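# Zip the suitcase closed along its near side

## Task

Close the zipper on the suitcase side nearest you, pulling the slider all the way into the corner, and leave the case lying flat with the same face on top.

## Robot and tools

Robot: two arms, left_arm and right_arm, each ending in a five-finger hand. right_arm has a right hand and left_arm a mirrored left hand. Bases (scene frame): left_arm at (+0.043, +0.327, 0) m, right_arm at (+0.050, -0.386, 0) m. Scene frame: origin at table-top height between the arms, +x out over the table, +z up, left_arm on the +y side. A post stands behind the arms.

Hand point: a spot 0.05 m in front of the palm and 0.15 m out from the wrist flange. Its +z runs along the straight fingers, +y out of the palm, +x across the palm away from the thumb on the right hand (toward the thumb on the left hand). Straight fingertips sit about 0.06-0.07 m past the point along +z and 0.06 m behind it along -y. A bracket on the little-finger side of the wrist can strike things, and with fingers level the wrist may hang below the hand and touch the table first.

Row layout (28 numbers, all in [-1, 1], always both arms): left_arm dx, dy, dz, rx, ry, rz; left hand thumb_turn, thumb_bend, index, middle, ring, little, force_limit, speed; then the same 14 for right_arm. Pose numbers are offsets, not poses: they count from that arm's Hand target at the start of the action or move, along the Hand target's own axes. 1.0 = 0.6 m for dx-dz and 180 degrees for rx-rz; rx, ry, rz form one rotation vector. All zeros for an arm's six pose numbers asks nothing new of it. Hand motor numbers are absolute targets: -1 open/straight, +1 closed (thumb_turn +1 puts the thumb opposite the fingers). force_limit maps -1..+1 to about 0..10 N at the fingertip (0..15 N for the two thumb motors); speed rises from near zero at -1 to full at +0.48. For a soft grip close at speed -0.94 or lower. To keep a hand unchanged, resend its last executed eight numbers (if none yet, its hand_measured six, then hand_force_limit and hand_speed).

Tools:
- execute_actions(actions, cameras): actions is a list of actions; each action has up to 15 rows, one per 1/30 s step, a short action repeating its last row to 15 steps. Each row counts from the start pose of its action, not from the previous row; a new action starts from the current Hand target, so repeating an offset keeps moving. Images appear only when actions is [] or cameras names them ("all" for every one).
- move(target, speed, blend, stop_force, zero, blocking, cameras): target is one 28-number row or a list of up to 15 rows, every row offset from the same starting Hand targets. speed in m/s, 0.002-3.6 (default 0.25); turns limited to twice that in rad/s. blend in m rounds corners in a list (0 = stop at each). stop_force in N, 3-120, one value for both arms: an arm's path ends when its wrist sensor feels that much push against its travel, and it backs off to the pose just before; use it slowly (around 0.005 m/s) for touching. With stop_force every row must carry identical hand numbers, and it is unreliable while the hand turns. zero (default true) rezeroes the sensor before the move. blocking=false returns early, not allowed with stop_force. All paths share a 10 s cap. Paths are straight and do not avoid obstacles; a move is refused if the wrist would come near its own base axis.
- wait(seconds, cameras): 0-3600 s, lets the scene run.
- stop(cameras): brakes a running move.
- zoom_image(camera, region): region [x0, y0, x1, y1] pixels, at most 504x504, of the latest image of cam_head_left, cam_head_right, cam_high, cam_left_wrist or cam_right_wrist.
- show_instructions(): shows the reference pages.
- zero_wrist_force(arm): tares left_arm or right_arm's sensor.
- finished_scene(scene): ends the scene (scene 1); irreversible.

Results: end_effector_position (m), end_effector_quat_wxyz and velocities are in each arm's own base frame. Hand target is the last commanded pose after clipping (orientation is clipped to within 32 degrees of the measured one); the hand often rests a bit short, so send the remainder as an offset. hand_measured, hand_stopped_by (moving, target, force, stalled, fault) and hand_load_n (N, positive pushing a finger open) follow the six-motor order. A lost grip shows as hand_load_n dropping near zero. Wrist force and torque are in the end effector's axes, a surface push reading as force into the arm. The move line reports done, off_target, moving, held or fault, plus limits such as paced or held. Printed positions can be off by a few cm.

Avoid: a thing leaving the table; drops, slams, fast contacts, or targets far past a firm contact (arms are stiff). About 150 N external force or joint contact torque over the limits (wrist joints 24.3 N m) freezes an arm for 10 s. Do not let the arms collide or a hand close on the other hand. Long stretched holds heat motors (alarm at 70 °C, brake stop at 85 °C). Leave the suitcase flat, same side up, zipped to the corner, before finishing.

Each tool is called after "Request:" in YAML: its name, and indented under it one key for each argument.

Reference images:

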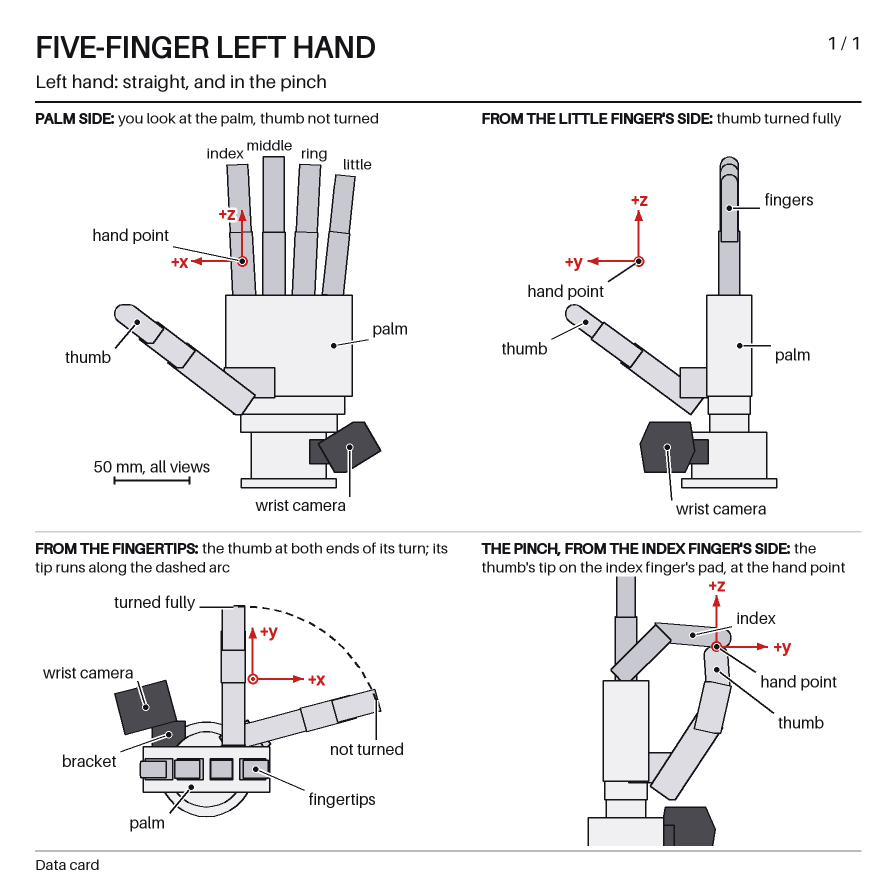

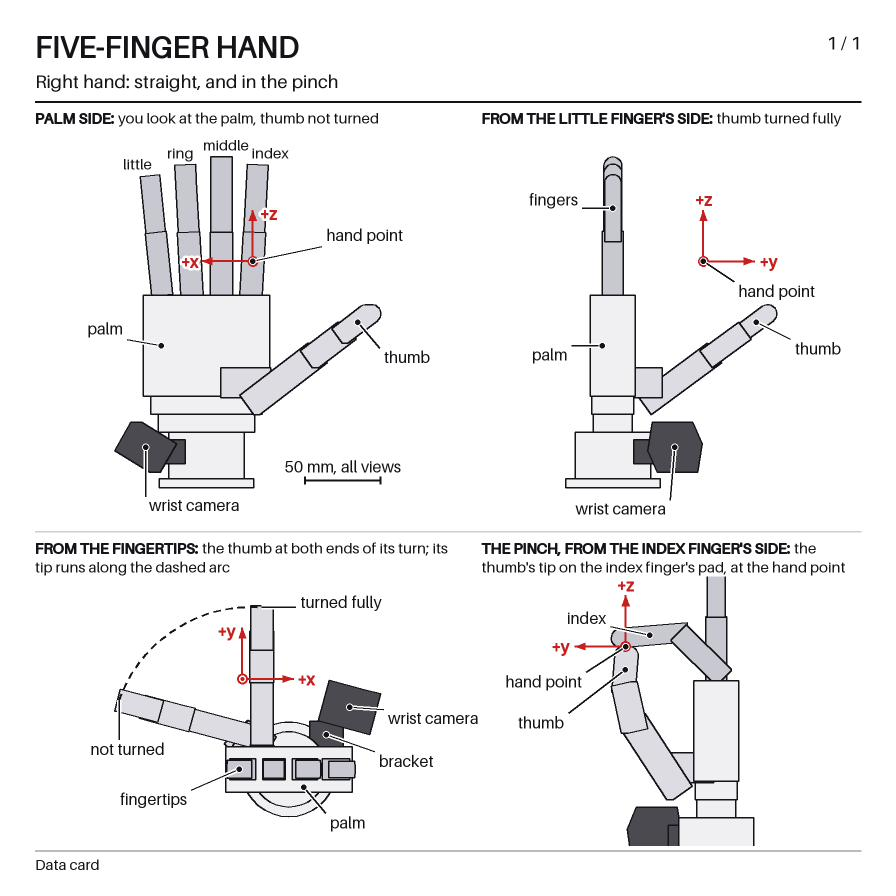

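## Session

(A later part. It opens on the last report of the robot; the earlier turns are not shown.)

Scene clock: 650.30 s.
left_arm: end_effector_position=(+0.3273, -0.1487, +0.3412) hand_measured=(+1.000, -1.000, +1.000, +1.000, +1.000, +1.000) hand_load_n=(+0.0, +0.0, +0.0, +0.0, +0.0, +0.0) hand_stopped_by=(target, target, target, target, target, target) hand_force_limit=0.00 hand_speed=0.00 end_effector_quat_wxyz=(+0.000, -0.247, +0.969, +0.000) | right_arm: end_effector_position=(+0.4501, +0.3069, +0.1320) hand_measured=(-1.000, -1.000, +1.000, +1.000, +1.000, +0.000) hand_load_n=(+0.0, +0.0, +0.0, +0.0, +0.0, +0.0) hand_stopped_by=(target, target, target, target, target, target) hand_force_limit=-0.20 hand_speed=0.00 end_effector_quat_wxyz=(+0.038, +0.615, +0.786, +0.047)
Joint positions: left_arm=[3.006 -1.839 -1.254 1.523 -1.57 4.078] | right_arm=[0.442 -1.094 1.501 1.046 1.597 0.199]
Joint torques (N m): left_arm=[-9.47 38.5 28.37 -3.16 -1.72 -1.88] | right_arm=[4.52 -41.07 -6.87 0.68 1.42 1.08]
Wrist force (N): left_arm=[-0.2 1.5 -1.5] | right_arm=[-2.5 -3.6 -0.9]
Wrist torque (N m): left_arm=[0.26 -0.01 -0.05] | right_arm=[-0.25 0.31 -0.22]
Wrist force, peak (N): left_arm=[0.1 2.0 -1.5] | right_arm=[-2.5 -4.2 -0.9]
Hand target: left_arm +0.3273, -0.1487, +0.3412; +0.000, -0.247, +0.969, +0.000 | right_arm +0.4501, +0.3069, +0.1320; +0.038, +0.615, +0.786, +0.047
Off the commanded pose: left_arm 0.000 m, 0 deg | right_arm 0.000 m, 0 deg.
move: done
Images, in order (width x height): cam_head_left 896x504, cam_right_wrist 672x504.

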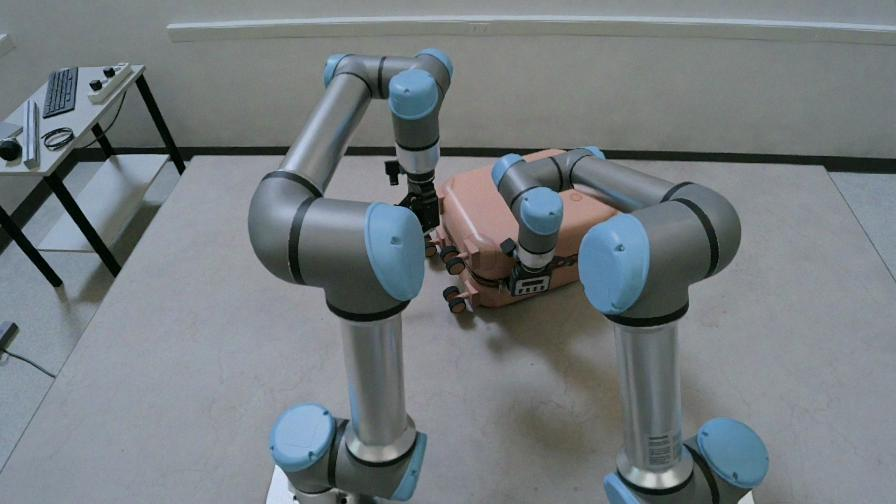

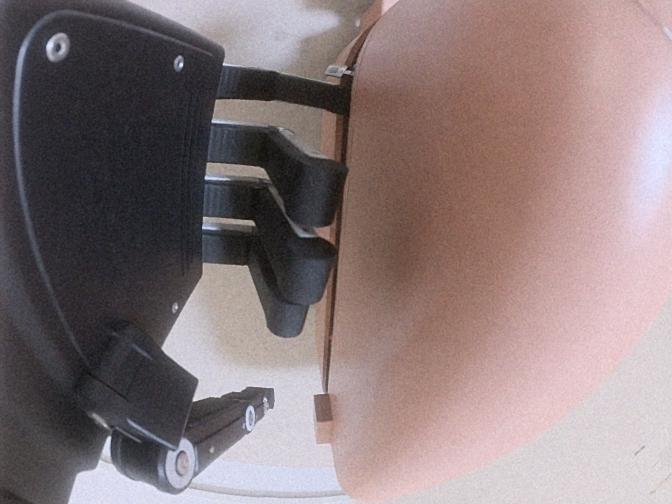

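Request:
move:
  target: [0,0,0,0,0,0,1,-1,1,1,1,1,0,0,0.00835,-0.0010,-0.0001,0,0,0,-1,-1,1,1,1,0,-0.2,0]
  speed: 0.008
  stop_force: 20
  cameras: ["cam_right_wrist","cam_head_left"]

Request:
zoom_image:
  camera: "cam_right_wrist"
  region: [280, 20, 400, 140]

Request:
zoom_image:
  camera: "cam_head_left"
  region: [480, 255, 530, 305]

Scene clock: 652.67 s.
left_arm: end_effector_position=(+0.3273, -0.1487, +0.3412) hand_measured=(+1.000, -1.000, +1.000, +1.000, +1.000, +1.000) hand_load_n=(+0.5, +0.0, +0.0, +0.0, +0.0, +0.5) hand_stopped_by=(target, target, target, target, target, target) hand_force_limit=0.00 hand_speed=0.00 end_effector_quat_wxyz=(+0.000, -0.247, +0.969, +0.000) | right_arm: end_effector_position=(+0.4483, +0.3116, +0.1320) hand_measured=(-1.000, -1.000, +1.000, +1.000, +1.000, +0.000) hand_load_n=(+0.0, -0.5, +0.0, +0.0, +0.0, +0.5) hand_stopped_by=(target, target, target, target, target, target) hand_force_limit=-0.20 hand_speed=0.00 end_effector_quat_wxyz=(+0.038, +0.615, +0.786, +0.047)
Joint positions: left_arm=[3.006 -1.839 -1.254 1.523 -1.57 4.078] | right_arm=[0.453 -1.09 1.494 1.049 1.598 0.21]
Joint torques (N m): left_arm=[-8.53 38.68 28.6 -3.08 -1.72 -1.84] | right_arm=[-7.67 -38.62 -7.84 1.34 2.35 -1.06]
Wrist force (N): left_arm=[-0.2 1.7 -1.2] | right_arm=[-0.6 -2.7 -0.7]
Wrist torque (N m): left_arm=[0.27 -0.01 -0.05] | right_arm=[-0.19 0.08 -0.09]
Wrist force, peak (N): left_arm=[0.0 2.0 -1.4] | right_arm=[-5.5 -3.8 -0.6]
Hand target: left_arm +0.3273, -0.1487, +0.3412; +0.000, -0.247, +0.969, +0.000 | right_arm +0.4483, +0.3116, +0.1320; +0.038, +0.615, +0.786, +0.047
Off the commanded pose: left_arm 0.000 m, 0 deg | right_arm 0.000 m, 0 deg.
move: done
Images, in order (width x height): cam_head_left 896x504, cam_right_wrist 672x504.

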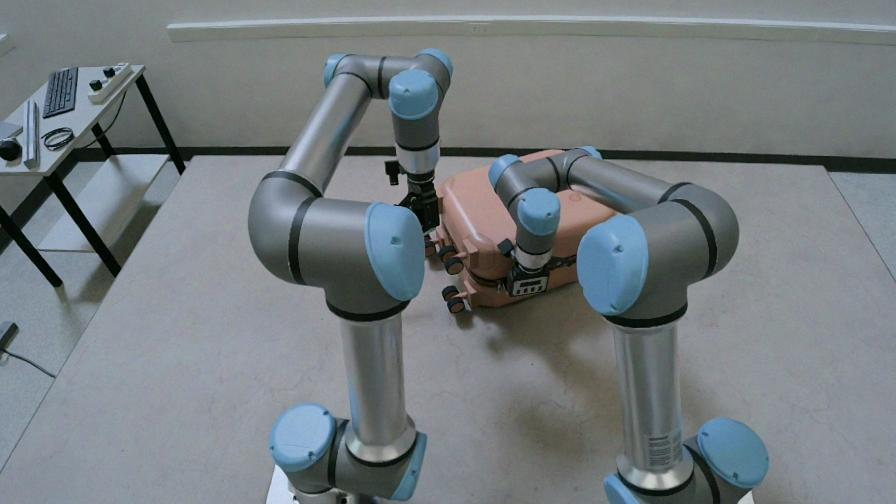

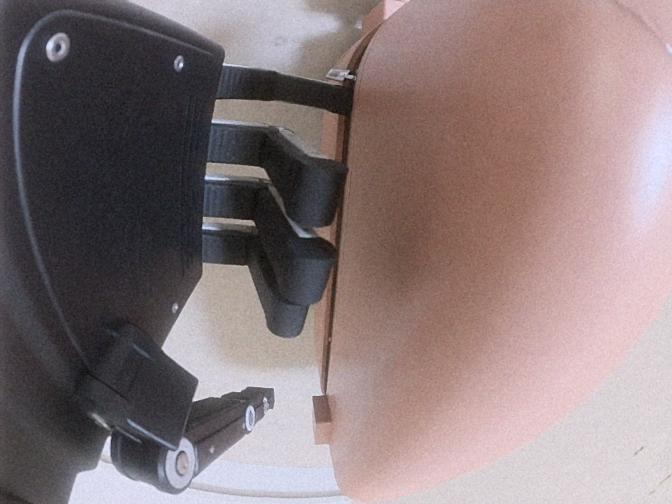

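Scaled by 4.200 from the camera's image (finer frame: 960x720).

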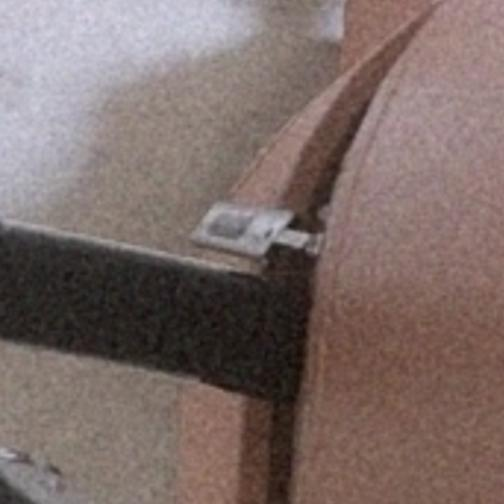

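Scaled by 10.080 from the camera's image (finer frame: 1280x720).

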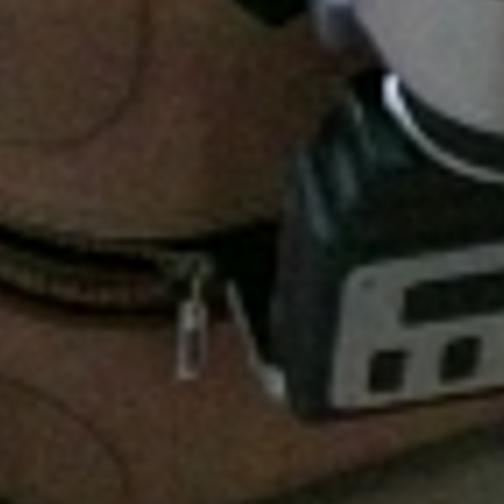

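Request:
zoom_image:
  camera: "cam_head_left"
  region: [430, 220, 530, 320]

Scaled by 5.040 from the camera's image (finer frame: 1280x720).

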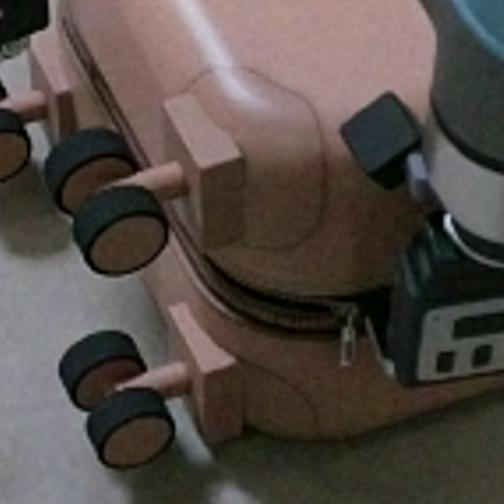

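Request:
move:
  target:
    - [0,0,0,0,0,0,1,-1,1,1,1,1,0,0,-0.0008,-0.0029,-0.0004,0,0,0,-1,-1,1,1,1,0,-0.2,0]
    - [0,0,0,0,0,0,1,-1,1,1,1,1,0,0,0.0077,-0.0034,-0.0004,0,0,0,-1,-1,1,1,1,0,-0.2,0]
  speed: 0.008
  stop_force: 20
  cameras: ["cam_right_wrist","cam_head_left"]

Request:
zoom_image:
  camera: "cam_right_wrist"
  region: [280, 20, 400, 140]

Request:
zoom_image:
  camera: "cam_head_left"
  region: [430, 220, 530, 320]

Scene clock: 656.10 s.
left_arm: end_effector_position=(+0.3273, -0.1487, +0.3412) hand_measured=(+1.000, -1.000, +1.000, +1.000, +1.000, +1.000) hand_load_n=(+0.0, +0.0, +0.0, +0.0, +0.0, +0.5) hand_stopped_by=(target, target, target, target, target, target) hand_force_limit=0.00 hand_speed=0.00 end_effector_quat_wxyz=(+0.000, -0.247, +0.969, +0.000) | right_arm: end_effector_position=(+0.4452, +0.3156, +0.1320) hand_measured=(-1.000, -1.000, +1.000, +1.000, +1.000, +0.000) hand_load_n=(+0.0, +0.0, +0.0, +0.0, +0.0, +0.0) hand_stopped_by=(target, target, target, target, target, target) hand_force_limit=-0.20 hand_speed=0.00 end_effector_quat_wxyz=(+0.038, +0.615, +0.786, +0.047)
Joint positions: left_arm=[3.006 -1.839 -1.254 1.523 -1.57 4.078] | right_arm=[0.464 -1.089 1.493 1.049 1.6 0.22]
Joint torques (N m): left_arm=[-8.94 38.9 28.67 -3.14 -1.67 -1.89] | right_arm=[-8.5 -39.49 -6.41 1.87 1.2 -1.21]
Wrist force (N): left_arm=[0.0 1.4 -1.4] | right_arm=[-0.3 -1.1 -0.5]
Wrist torque (N m): left_arm=[0.23 -0.04 -0.04] | right_arm=[-0.06 0.08 -0.01]
Wrist force, peak (N): left_arm=[-0.1 1.8 -1.7] | right_arm=[-0.7 -2.7 -0.8]
Hand target: left_arm +0.3273, -0.1487, +0.3412; +0.000, -0.247, +0.969, +0.000 | right_arm +0.4452, +0.3156, +0.1320; +0.038, +0.615, +0.786, +0.047
Off the commanded pose: left_arm 0.000 m, 0 deg | right_arm 0.000 m, 0 deg.
move: done
Images, in order (width x height): cam_head_left 896x504, cam_right_wrist 672x504.

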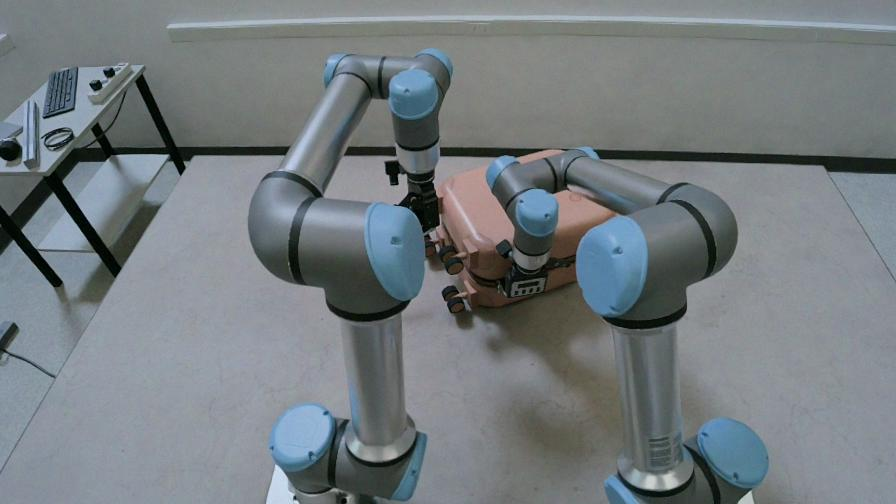

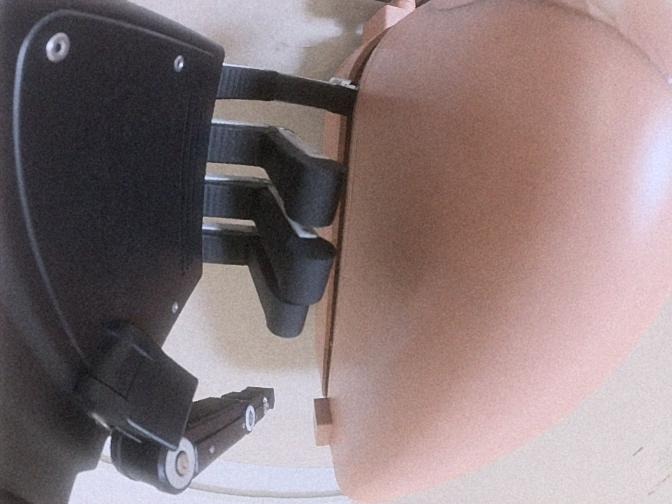

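Scaled by 4.200 from the camera's image (finer frame: 960x720).

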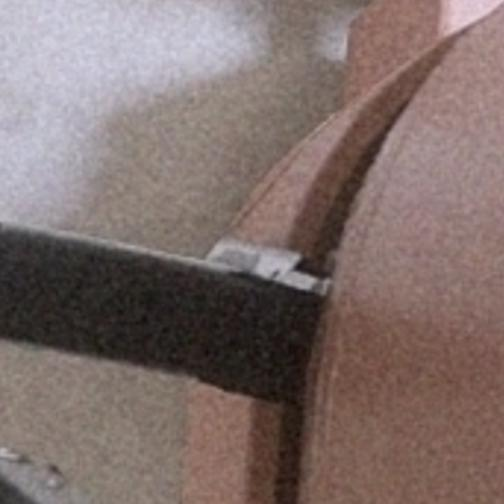

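Scaled by 5.040 from the camera's image (finer frame: 1280x720).

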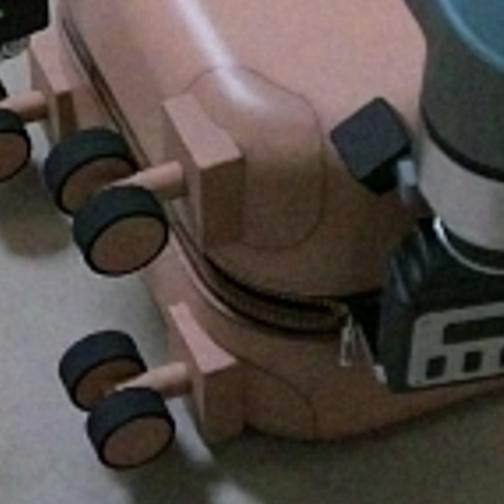

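Request:
move:
  target: [0,0,0,0,0,0,1,-1,1,1,1,1,0,0,0.0108,0.00174,0.0002,0,0,0,-1,-1,1,1,1,0,-0.2,0]
  speed: 0.008
  stop_force: 20
  cameras: ["cam_right_wrist","cam_head_left"]

Request:
zoom_image:
  camera: "cam_right_wrist"
  region: [280, 20, 400, 140]

Request:
zoom_image:
  camera: "cam_head_left"
  region: [430, 220, 530, 320]

Scene clock: 659.27 s.
left_arm: end_effector_position=(+0.3273, -0.1487, +0.3412) hand_measured=(+1.000, -1.000, +1.000, +1.000, +1.000, +1.000) hand_load_n=(+0.0, -0.5, +0.5, +0.0, +0.0, +0.0) hand_stopped_by=(target, target, target, target, target, target) hand_force_limit=0.00 hand_speed=0.00 end_effector_quat_wxyz=(+0.000, -0.247, +0.969, +0.000) | right_arm: end_effector_position=(+0.4446, +0.3221, +0.1320) hand_measured=(-1.000, -1.000, +1.000, +1.000, +1.000, +0.000) hand_load_n=(+0.0, +0.0, +0.0, +0.0, +0.0, +0.0) hand_stopped_by=(target, target, target, target, target, target) hand_force_limit=-0.20 hand_speed=0.00 end_effector_quat_wxyz=(+0.038, +0.615, +0.786, +0.047)
Joint positions: left_arm=[3.006 -1.839 -1.254 1.523 -1.57 4.078] | right_arm=[0.477 -1.079 1.479 1.055 1.601 0.234]
Joint torques (N m): left_arm=[-8.08 39.22 28.64 -3.1 -1.62 -1.85] | right_arm=[-8.2 -41.58 -6.5 0.42 1.58 -1.13]
Wrist force (N): left_arm=[-0.2 1.9 -1.6] | right_arm=[-1.4 -5.7 -2.0]
Wrist torque (N m): left_arm=[0.33 -0.02 -0.06] | right_arm=[-0.24 0.19 -0.29]
Wrist force, peak (N): left_arm=[-0.2 1.9 -1.6] | right_arm=[-3.0 -8.7 -2.9]
Hand target: left_arm +0.3273, -0.1487, +0.3412; +0.000, -0.247, +0.969, +0.000 | right_arm +0.4446, +0.3221, +0.1320; +0.038, +0.615, +0.786, +0.047
Off the commanded pose: left_arm 0.000 m, 0 deg | right_arm 0.000 m, 0 deg.
move: done
Images, in order (width x height): cam_head_left 896x504, cam_right_wrist 672x504.

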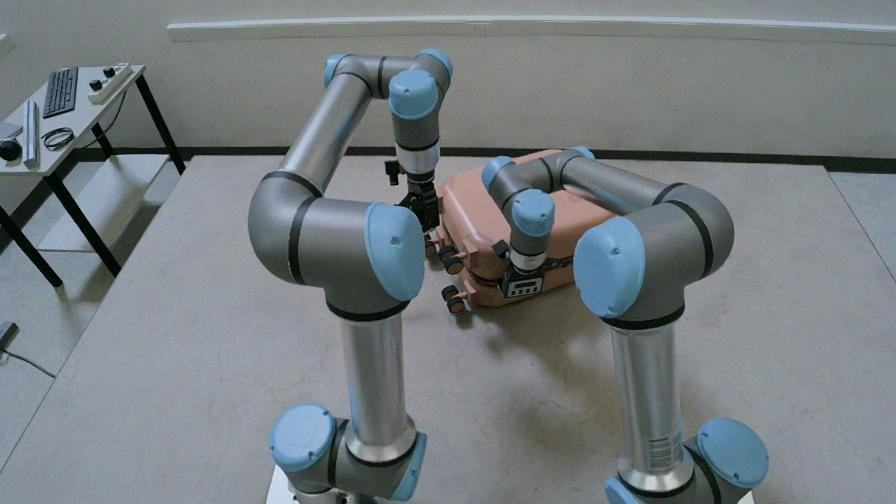

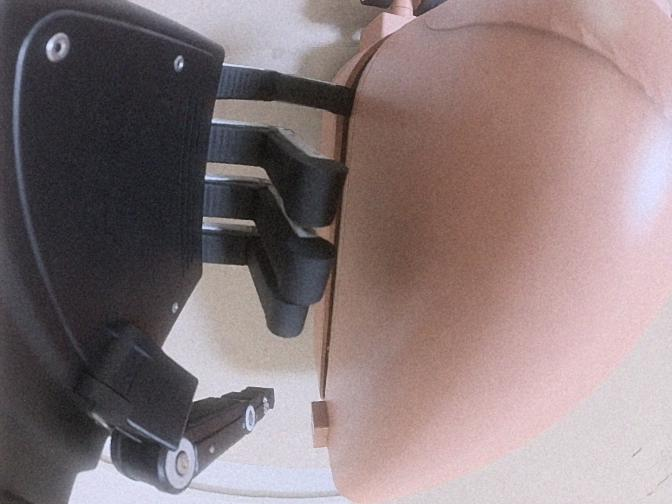

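Scaled by 4.200 from the camera's image (finer frame: 960x720).

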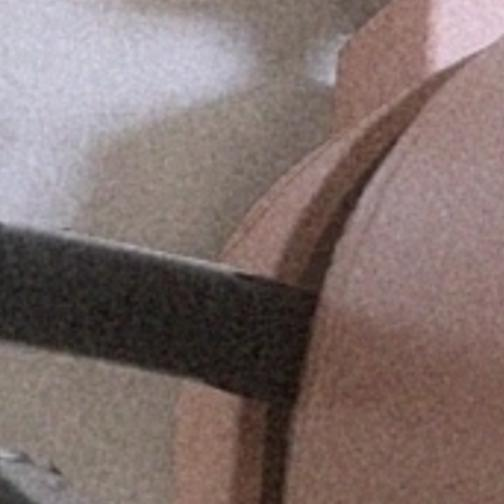

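Scaled by 5.040 from the camera's image (finer frame: 1280x720).

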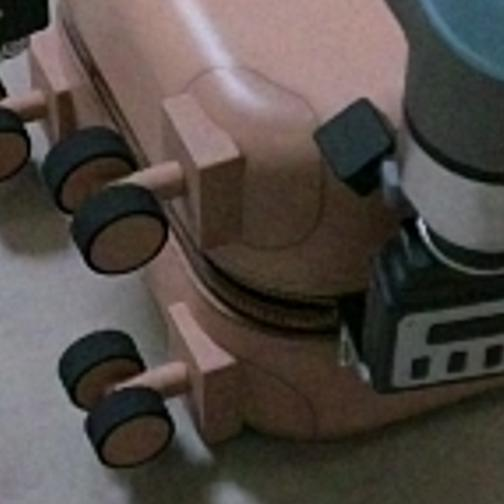

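Request:
move:
  target: [0,0,0,0,0,0,1,-1,1,1,1,1,0,0,-0.03,-0.08,-0.0099,0,0,0,-1,-1,1,1,1,0,-0.2,0]
  speed: 0.15
  cameras: ["cam_head_left","cam_right_wrist"]

Request:
zoom_image:
  camera: "cam_head_left"
  region: [480, 255, 530, 305]

Request:
zoom_image:
  camera: "cam_right_wrist"
  region: [300, 20, 500, 200]

Scene clock: 663.20 s.
left_arm: end_effector_position=(+0.3273, -0.1487, +0.3412) hand_measured=(+1.000, -1.000, +1.000, +1.000, +1.000, +1.000) hand_load_n=(+0.0, +0.0, +0.0, +0.0, +0.0, +0.0) hand_stopped_by=(target, target, target, target, target, target) hand_force_limit=0.00 hand_speed=0.00 end_effector_quat_wxyz=(+0.000, -0.247, +0.969, +0.000) | right_arm: end_effector_position=(+0.4021, +0.2931, +0.1322) hand_measured=(-1.000, -1.000, +1.000, +1.000, +1.000, +0.000) hand_load_n=(+0.0, +0.0, +0.0, +0.0, +0.0, +0.0) hand_stopped_by=(target, target, target, target, target, target) hand_force_limit=-0.20 hand_speed=0.00 end_effector_quat_wxyz=(+0.038, +0.615, +0.786, +0.047)
Joint positions: left_arm=[3.006 -1.839 -1.254 1.523 -1.57 4.078] | right_arm=[0.462 -1.193 1.649 0.998 1.599 0.218]
Joint torques (N m): left_arm=[-8.51 38.84 27.97 -3.18 -1.67 -1.97] | right_arm=[7.63 -33.52 -9.05 3.25 -1.66 1.88]
Wrist force (N): left_arm=[0.0 1.6 -1.4] | right_arm=[-0.1 -0.9 -0.3]
Wrist torque (N m): left_arm=[0.27 -0.04 -0.04] | right_arm=[-0.07 0.07 0.08]
Wrist force, peak (N): left_arm=[-0.3 1.9 -1.5] | right_arm=[-1.5 -6.2 -1.8]
Hand target: left_arm +0.3273, -0.1487, +0.3412; +0.000, -0.247, +0.969, +0.000 | right_arm +0.4020, +0.2931, +0.1322; +0.038, +0.615, +0.786, +0.047
Off the commanded pose: left_arm 0.000 m, 0 deg | right_arm 0.000 m, 0 deg.
move: done

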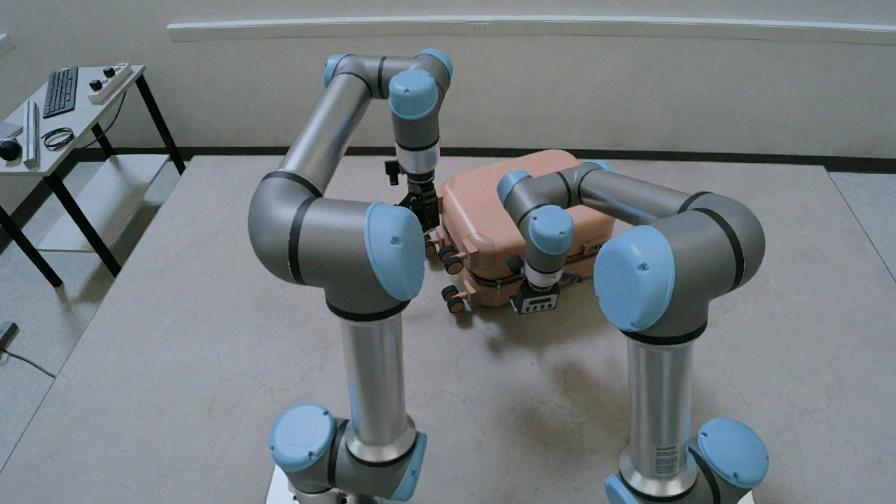

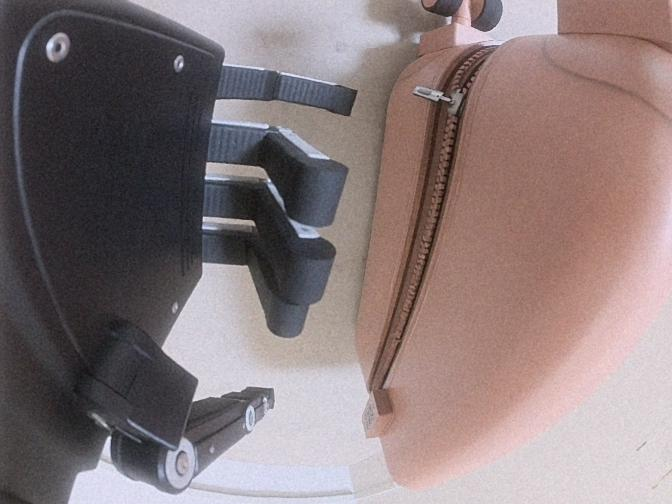

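Scaled by 10.080 from the camera's image (finer frame: 1280x720).

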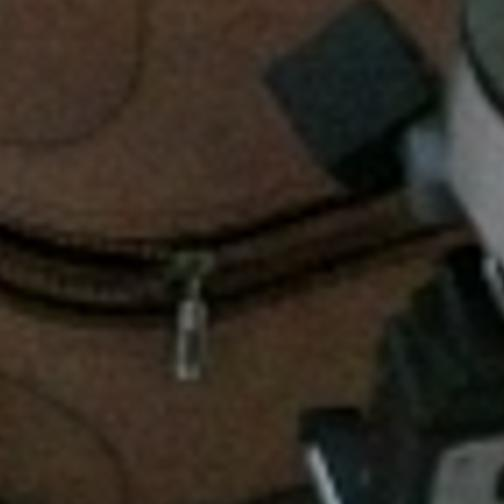

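Scaled by 2.520 from the camera's image (finer frame: 960x720).

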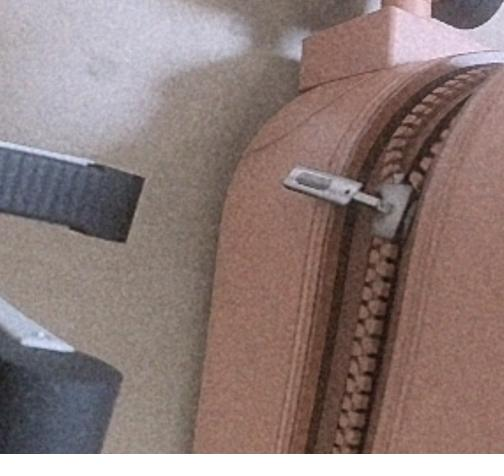

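Request:
move:
  target: [-0.1802,-0.3572,0,0,0,0,1,-1,1,1,1,1,0,0,0,0,0,0,0,0,-1,-1,1,1,1,0,-0.2,0]
  speed: 0.15
  stop_force: 25
  cameras: ["cam_head_left","cam_high","cam_left_wrist","cam_head_right"]

Scene clock: 667.43 s.
left_arm: end_effector_position=(+0.5232, -0.2843, +0.3403) hand_measured=(+1.000, -1.000, +1.000, +1.000, +1.000, +1.000) hand_load_n=(+0.0, +0.0, +0.0, +0.0, +0.0, +0.0) hand_stopped_by=(target, target, target, target, target, target) hand_force_limit=0.00 hand_speed=0.00 end_effector_quat_wxyz=(+0.098, -0.240, +0.961, -0.097) | right_arm: end_effector_position=(+0.4020, +0.2931, +0.1322) hand_measured=(-1.000, -1.000, +1.000, +1.000, +1.000, +0.000) hand_load_n=(+0.0, -0.5, +0.0, +0.0, +0.0, +0.0) hand_stopped_by=(target, target, target, target, target, target) hand_force_limit=-0.20 hand_speed=0.00 end_effector_quat_wxyz=(+0.038, +0.615, +0.786, +0.047)
Joint positions: left_arm=[2.863 -2.522 -0.035 1.253 -1.501 3.935] | right_arm=[0.462 -1.194 1.649 0.998 1.599 0.219]
Joint torques (N m): left_arm=[-12.03 34.41 27.88 -0.4 1.31 1.94] | right_arm=[6.1 -36.76 -6.3 2.09 2.32 1.89]
Wrist force (N): left_arm=[-0.3 1.7 -1.4] | right_arm=[-0.3 -0.7 -0.2]
Wrist torque (N m): left_arm=[0.36 -0.05 -0.12] | right_arm=[-0.04 0.09 0.07]
Wrist force, peak (N): left_arm=[0.2 2.9 -1.6] | right_arm=[-0.2 -1.1 -0.8]
Hand target: left_arm +0.5248, -0.2851, +0.3415; +0.000, -0.247, +0.969, +0.000 | right_arm +0.4020, +0.2931, +0.1322; +0.038, +0.615, +0.786, +0.047
Off the commanded pose: left_arm 0.002 m, 16 deg | right_arm 0.000 m, 0 deg.
elbow stopped short (left arm): the move would have taken joint 3 (elbow) straighter than the controller allows.
move: off_target (left_arm)
Images, in order (width x height): cam_head_left 896x504, cam_head_right 896x504, cam_high 896x504, cam_left_wrist 672x504.

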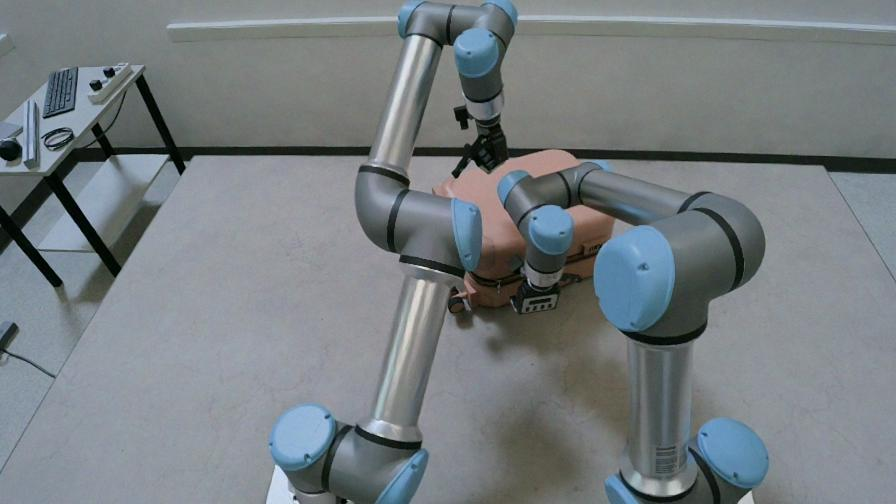

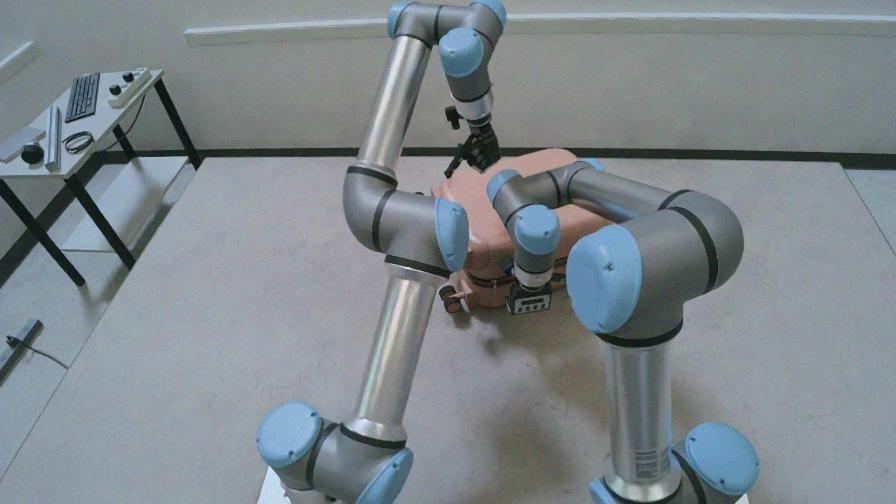

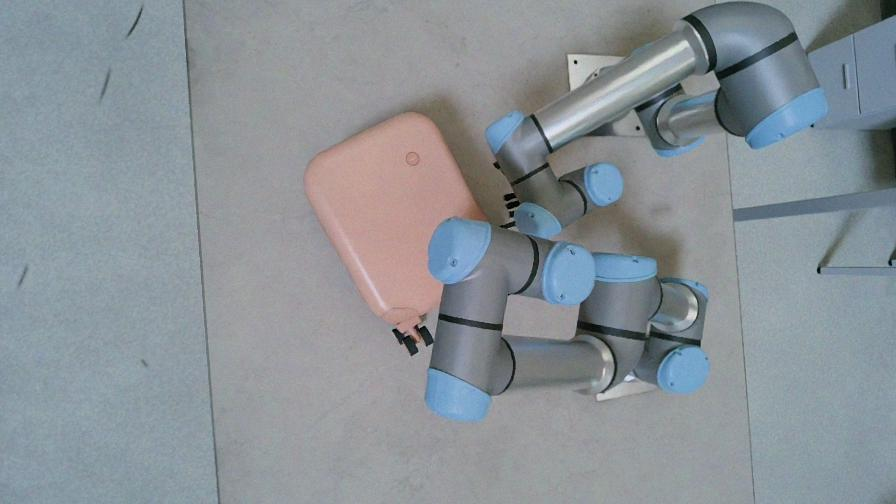

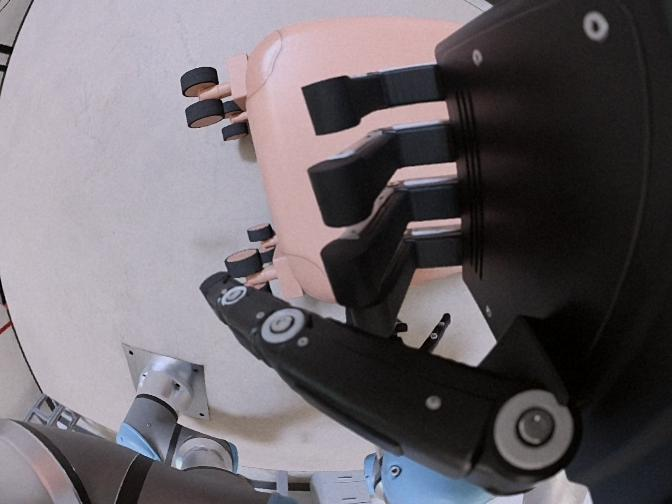

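Request:
move:
  target: [0.05,0.0,0.1,0,0,0,1,-1,1,1,1,1,0,0,0,0,0,0,0,0,-1,-1,1,1,1,0,-0.2,0]
  speed: 0.1
  stop_force: 15
  cameras: ["cam_head_left","cam_left_wrist"]

Scene clock: 670.63 s.
left_arm: end_effector_position=(+0.4973, -0.2988, +0.2808) hand_measured=(+1.000, -1.000, +1.000, +1.000, +1.000, +1.000) hand_load_n=(+0.5, +0.0, +0.0, +0.0, +0.0, +0.0) hand_stopped_by=(target, target, target, target, target, target) hand_force_limit=0.00 hand_speed=0.00 end_effector_quat_wxyz=(+0.008, -0.247, +0.969, -0.009) | right_arm: end_effector_position=(+0.4020, +0.2931, +0.1322) hand_measured=(-1.000, -1.000, +1.000, +1.000, +1.000, +0.000) hand_load_n=(+0.0, +0.0, +0.0, +0.5, +0.0, +0.0) hand_stopped_by=(target, target, target, target, target, target) hand_force_limit=-0.20 hand_speed=0.00 end_effector_quat_wxyz=(+0.038, +0.615, +0.786, +0.047)
Joint positions: left_arm=[2.804 -2.651 -0.035 1.139 -1.565 3.876] | right_arm=[0.462 -1.194 1.649 0.998 1.599 0.219]
Joint torques (N m): left_arm=[12.67 62.7 13.45 -0.91 1.87 1.95] | right_arm=[7.22 -35.09 -8.71 2.3 2.39 1.73]
Wrist force (N): left_arm=[0.1 1.8 -1.6] | right_arm=[-0.1 -0.9 -0.6]
Wrist torque (N m): left_arm=[0.36 -0.08 -0.08] | right_arm=[-0.06 0.07 0.07]
Wrist force, peak (N): left_arm=[0.2 2.0 -1.4] | right_arm=[-0.4 -1.0 -0.5]
Hand target: left_arm +0.4985, -0.2995, +0.2815; +0.000, -0.247, +0.969, +0.000 | right_arm +0.4020, +0.2931, +0.1322; +0.038, +0.615, +0.786, +0.047
Off the commanded pose: left_arm 0.002 m, 1 deg | right_arm 0.000 m, 0 deg.
elbow stopped short (left arm): the move would have taken joint 3 (elbow) straighter than the controller allows.
move: done

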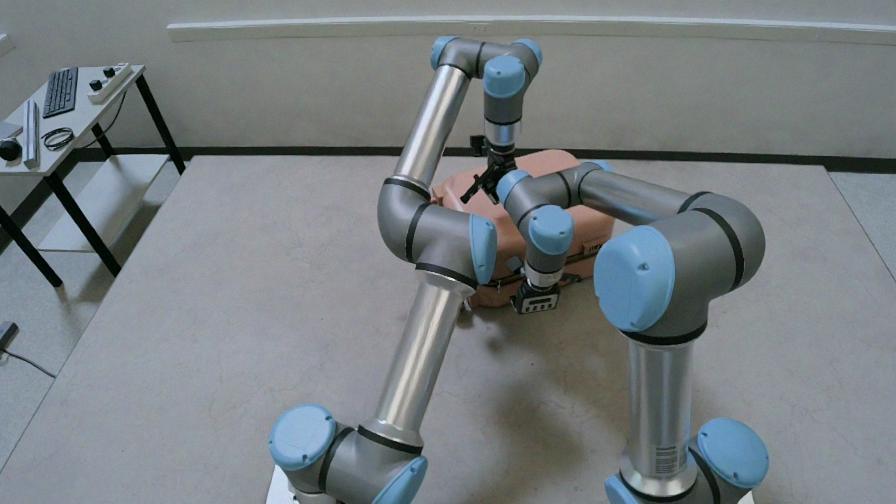

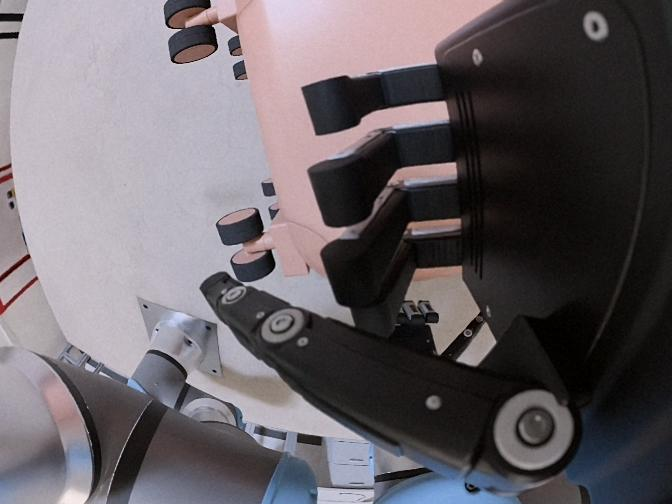

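Request:
move:
  target: [0.025,0.0,0.05,0,0,0,1,-1,1,1,1,1,0,0,0,0,0,0,0,0,-1,-1,1,1,1,0,-0.2,0]
  speed: 0.05
  stop_force: 10
  cameras: ["cam_head_left","cam_left_wrist","cam_high"]

Scene clock: 673.33 s.
left_arm: end_effector_position=(+0.4854, -0.3067, +0.2515) hand_measured=(+1.000, -1.000, +1.000, +1.000, +1.000, +1.000) hand_load_n=(+0.0, +0.0, +0.0, +0.0, +0.0, +0.5) hand_stopped_by=(target, target, target, target, target, target) hand_force_limit=0.00 hand_speed=0.00 end_effector_quat_wxyz=(+0.000, -0.247, +0.969, +0.000) | right_arm: end_effector_position=(+0.4020, +0.2931, +0.1322) hand_measured=(-1.000, -1.000, +1.000, +1.000, +1.000, +0.000) hand_load_n=(+0.0, +0.0, +0.0, +0.0, +0.0, +0.0) hand_stopped_by=(target, target, target, target, target, target) hand_force_limit=-0.20 hand_speed=0.00 end_effector_quat_wxyz=(+0.038, +0.615, +0.786, +0.047)
Joint positions: left_arm=[2.784 -2.522 -0.381 1.334 -1.571 3.855] | right_arm=[0.462 -1.194 1.649 0.998 1.599 0.219]
Joint torques (N m): left_arm=[12.47 36.32 30.74 -3.59 1.66 2.04] | right_arm=[6.11 -33.76 -9.63 2.26 2.46 1.66]
Wrist force (N): left_arm=[-0.2 1.6 -1.5] | right_arm=[-0.1 -1.0 -0.5]
Wrist torque (N m): left_arm=[0.30 -0.02 -0.09] | right_arm=[-0.08 0.07 0.08]
Wrist force, peak (N): left_arm=[-0.2 1.9 -2.2] | right_arm=[-0.5 -0.8 -0.7]
Hand target: left_arm +0.4854, -0.3067, +0.2515; +0.000, -0.247, +0.969, +0.000 | right_arm +0.4020, +0.2931, +0.1322; +0.038, +0.615, +0.786, +0.047
Off the commanded pose: left_arm 0.000 m, 0 deg | right_arm 0.000 m, 0 deg.
move: done
Images, in order (width x height): cam_head_left 896x504, cam_high 896x504, cam_left_wrist 672x504.

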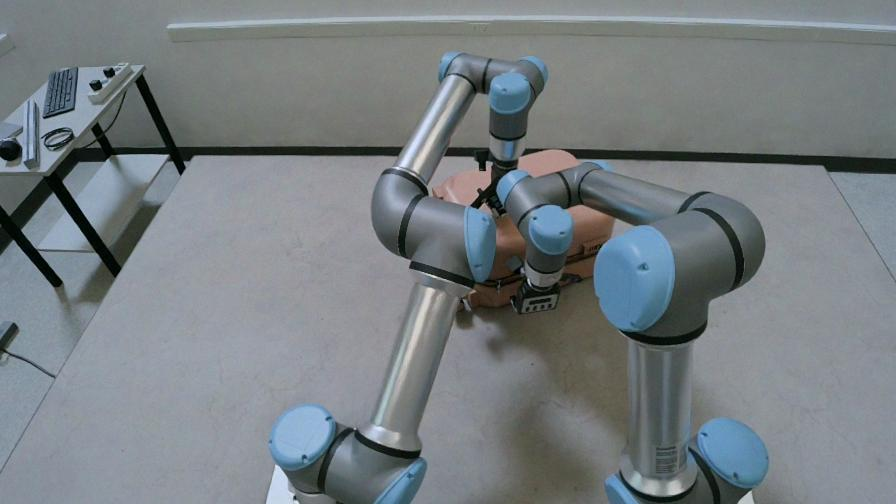

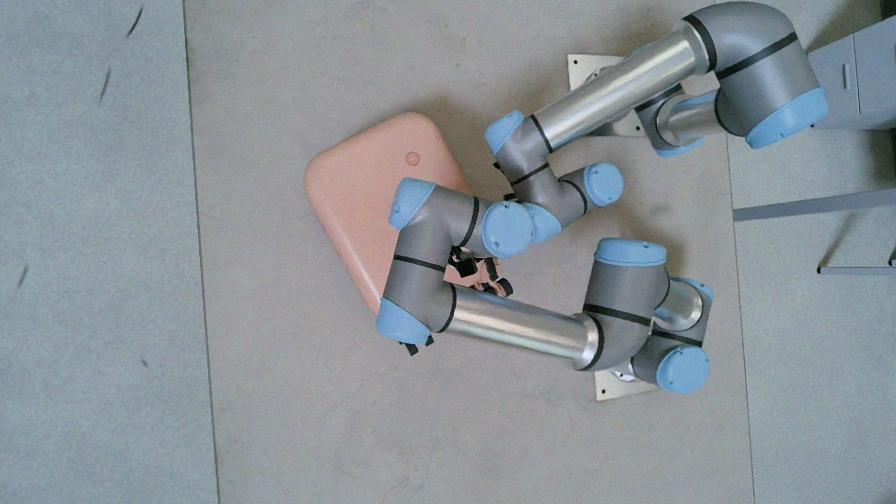

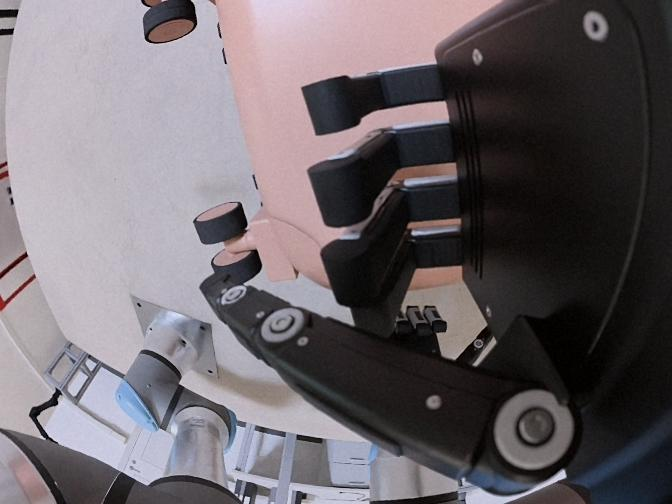

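Request:
move:
  target: [0,0.0,0.1,0,0,0,1,-1,1,1,1,1,0,0,0,0,0,0,0,0,-1,-1,1,1,1,0,-0.2,0]
  speed: 0.012
  stop_force: 10
  cameras: ["cam_head_left","cam_left_wrist"]

Request:
zoom_image:
  camera: "cam_head_left"
  region: [430, 150, 600, 320]

Scene clock: 679.50 s.
left_arm: end_effector_position=(+0.4854, -0.3067, +0.2222) hand_measured=(+1.000, -1.000, +1.000, +1.000, +1.000, +1.000) hand_load_n=(+0.0, +0.0, +0.0, +0.0, +0.0, -1.5) hand_stopped_by=(target, target, target, target, target, target) hand_force_limit=0.00 hand_speed=0.00 end_effector_quat_wxyz=(+0.000, -0.247, +0.969, +0.000) | right_arm: end_effector_position=(+0.4020, +0.2931, +0.1322) hand_measured=(-1.000, -1.000, +1.000, +1.000, +1.000, +0.000) hand_load_n=(+0.0, +0.0, +0.0, +0.5, +0.0, +0.0) hand_stopped_by=(target, target, target, target, target, target) hand_force_limit=-0.20 hand_speed=0.00 end_effector_quat_wxyz=(+0.038, +0.615, +0.786, +0.047)
Joint positions: left_arm=[2.784 -2.493 -0.513 1.436 -1.571 3.855] | right_arm=[0.462 -1.194 1.649 0.998 1.599 0.219]
Joint torques (N m): left_arm=[4.38 32.17 29.04 -3.6 -0.56 -0.27] | right_arm=[6.92 -31.72 -12.93 3.25 2.19 1.47]
Wrist force (N): left_arm=[-0.6 0.0 -9.1] | right_arm=[-0.2 -0.9 -0.3]
Wrist torque (N m): left_arm=[0.60 -0.35 0.00] | right_arm=[-0.07 0.08 0.08]
Wrist force, peak (N): left_arm=[-2.4 -4.4 -21.5] | right_arm=[-0.3 -1.0 -0.6]
Hand target: left_arm +0.4854, -0.3067, +0.2222; +0.000, -0.247, +0.969, +0.000 (not the last commanded pose) | right_arm +0.4020, +0.2931, +0.1322; +0.038, +0.615, +0.786, +0.047
Off the commanded pose: left_arm 0.031 m, 0 deg | right_arm 0.000 m, 0 deg.
move: contact (left_arm)

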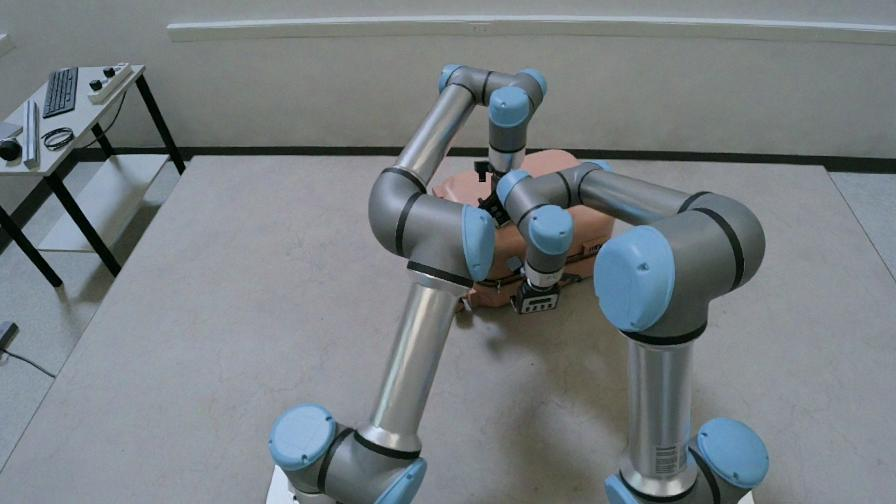

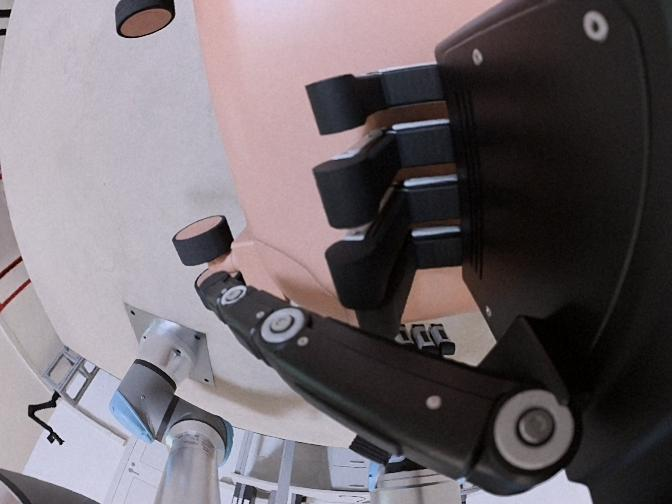

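Scaled by 2.965 from the camera's image (finer frame: 1280x720).

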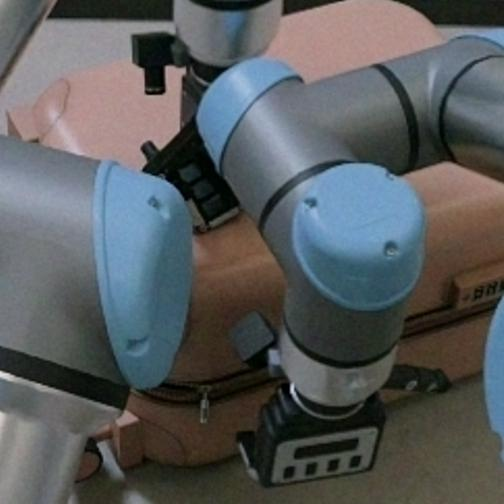

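Request:
move:
  target: [0,0.0,0.015,0,0,0,1,-1,1,1,1,1,0,0,0,0,0,0,0,0,-1,-1,1,1,1,0,-0.2,0]
  speed: 0.004
  stop_force: 12

Scene clock: 682.30 s.
left_arm: end_effector_position=(+0.4854, -0.3067, +0.2219) hand_measured=(+1.000, -1.000, +1.000, +1.000, +1.000, +1.000) hand_load_n=(+0.0, +0.0, +0.0, +0.0, +0.0, -2.0) hand_stopped_by=(target, target, target, target, target, target) hand_force_limit=0.00 hand_speed=0.00 end_effector_quat_wxyz=(+0.000, -0.247, +0.969, +0.000) | right_arm: end_effector_position=(+0.4020, +0.2931, +0.1322) hand_measured=(-1.000, -1.000, +1.000, +1.000, +1.000, +0.000) hand_load_n=(+0.0, +0.0, +0.0, +0.0, +0.0, +0.0) hand_stopped_by=(target, target, target, target, target, target) hand_force_limit=-0.20 hand_speed=0.00 end_effector_quat_wxyz=(+0.038, +0.615, +0.786, +0.047)
Joint positions: left_arm=[2.784 -2.493 -0.514 1.437 -1.571 3.855] | right_arm=[0.462 -1.194 1.649 0.998 1.599 0.219]
Joint torques (N m): left_arm=[4.75 26.71 25.9 -3.06 -0.64 -0.35] | right_arm=[5.96 -30.08 -14.05 3.5 2.38 1.53]
Wrist force (N): left_arm=[-0.5 -0.4 -18.2] | right_arm=[-0.3 -0.5 -0.5]
Wrist torque (N m): left_arm=[0.96 -0.68 0.02] | right_arm=[-0.01 0.09 0.08]
Wrist force, peak (N): left_arm=[-1.5 -3.1 -26.5] | right_arm=[-0.5 -1.0 -0.4]
Hand target: left_arm +0.4854, -0.3067, +0.2219; +0.000, -0.247, +0.969, +0.000 (not the last commanded pose) | right_arm +0.4020, +0.2931, +0.1322; +0.038, +0.615, +0.786, +0.047
Off the commanded pose: left_arm 0.009 m, 0 deg | right_arm 0.000 m, 0 deg.
move: contact (left_arm)


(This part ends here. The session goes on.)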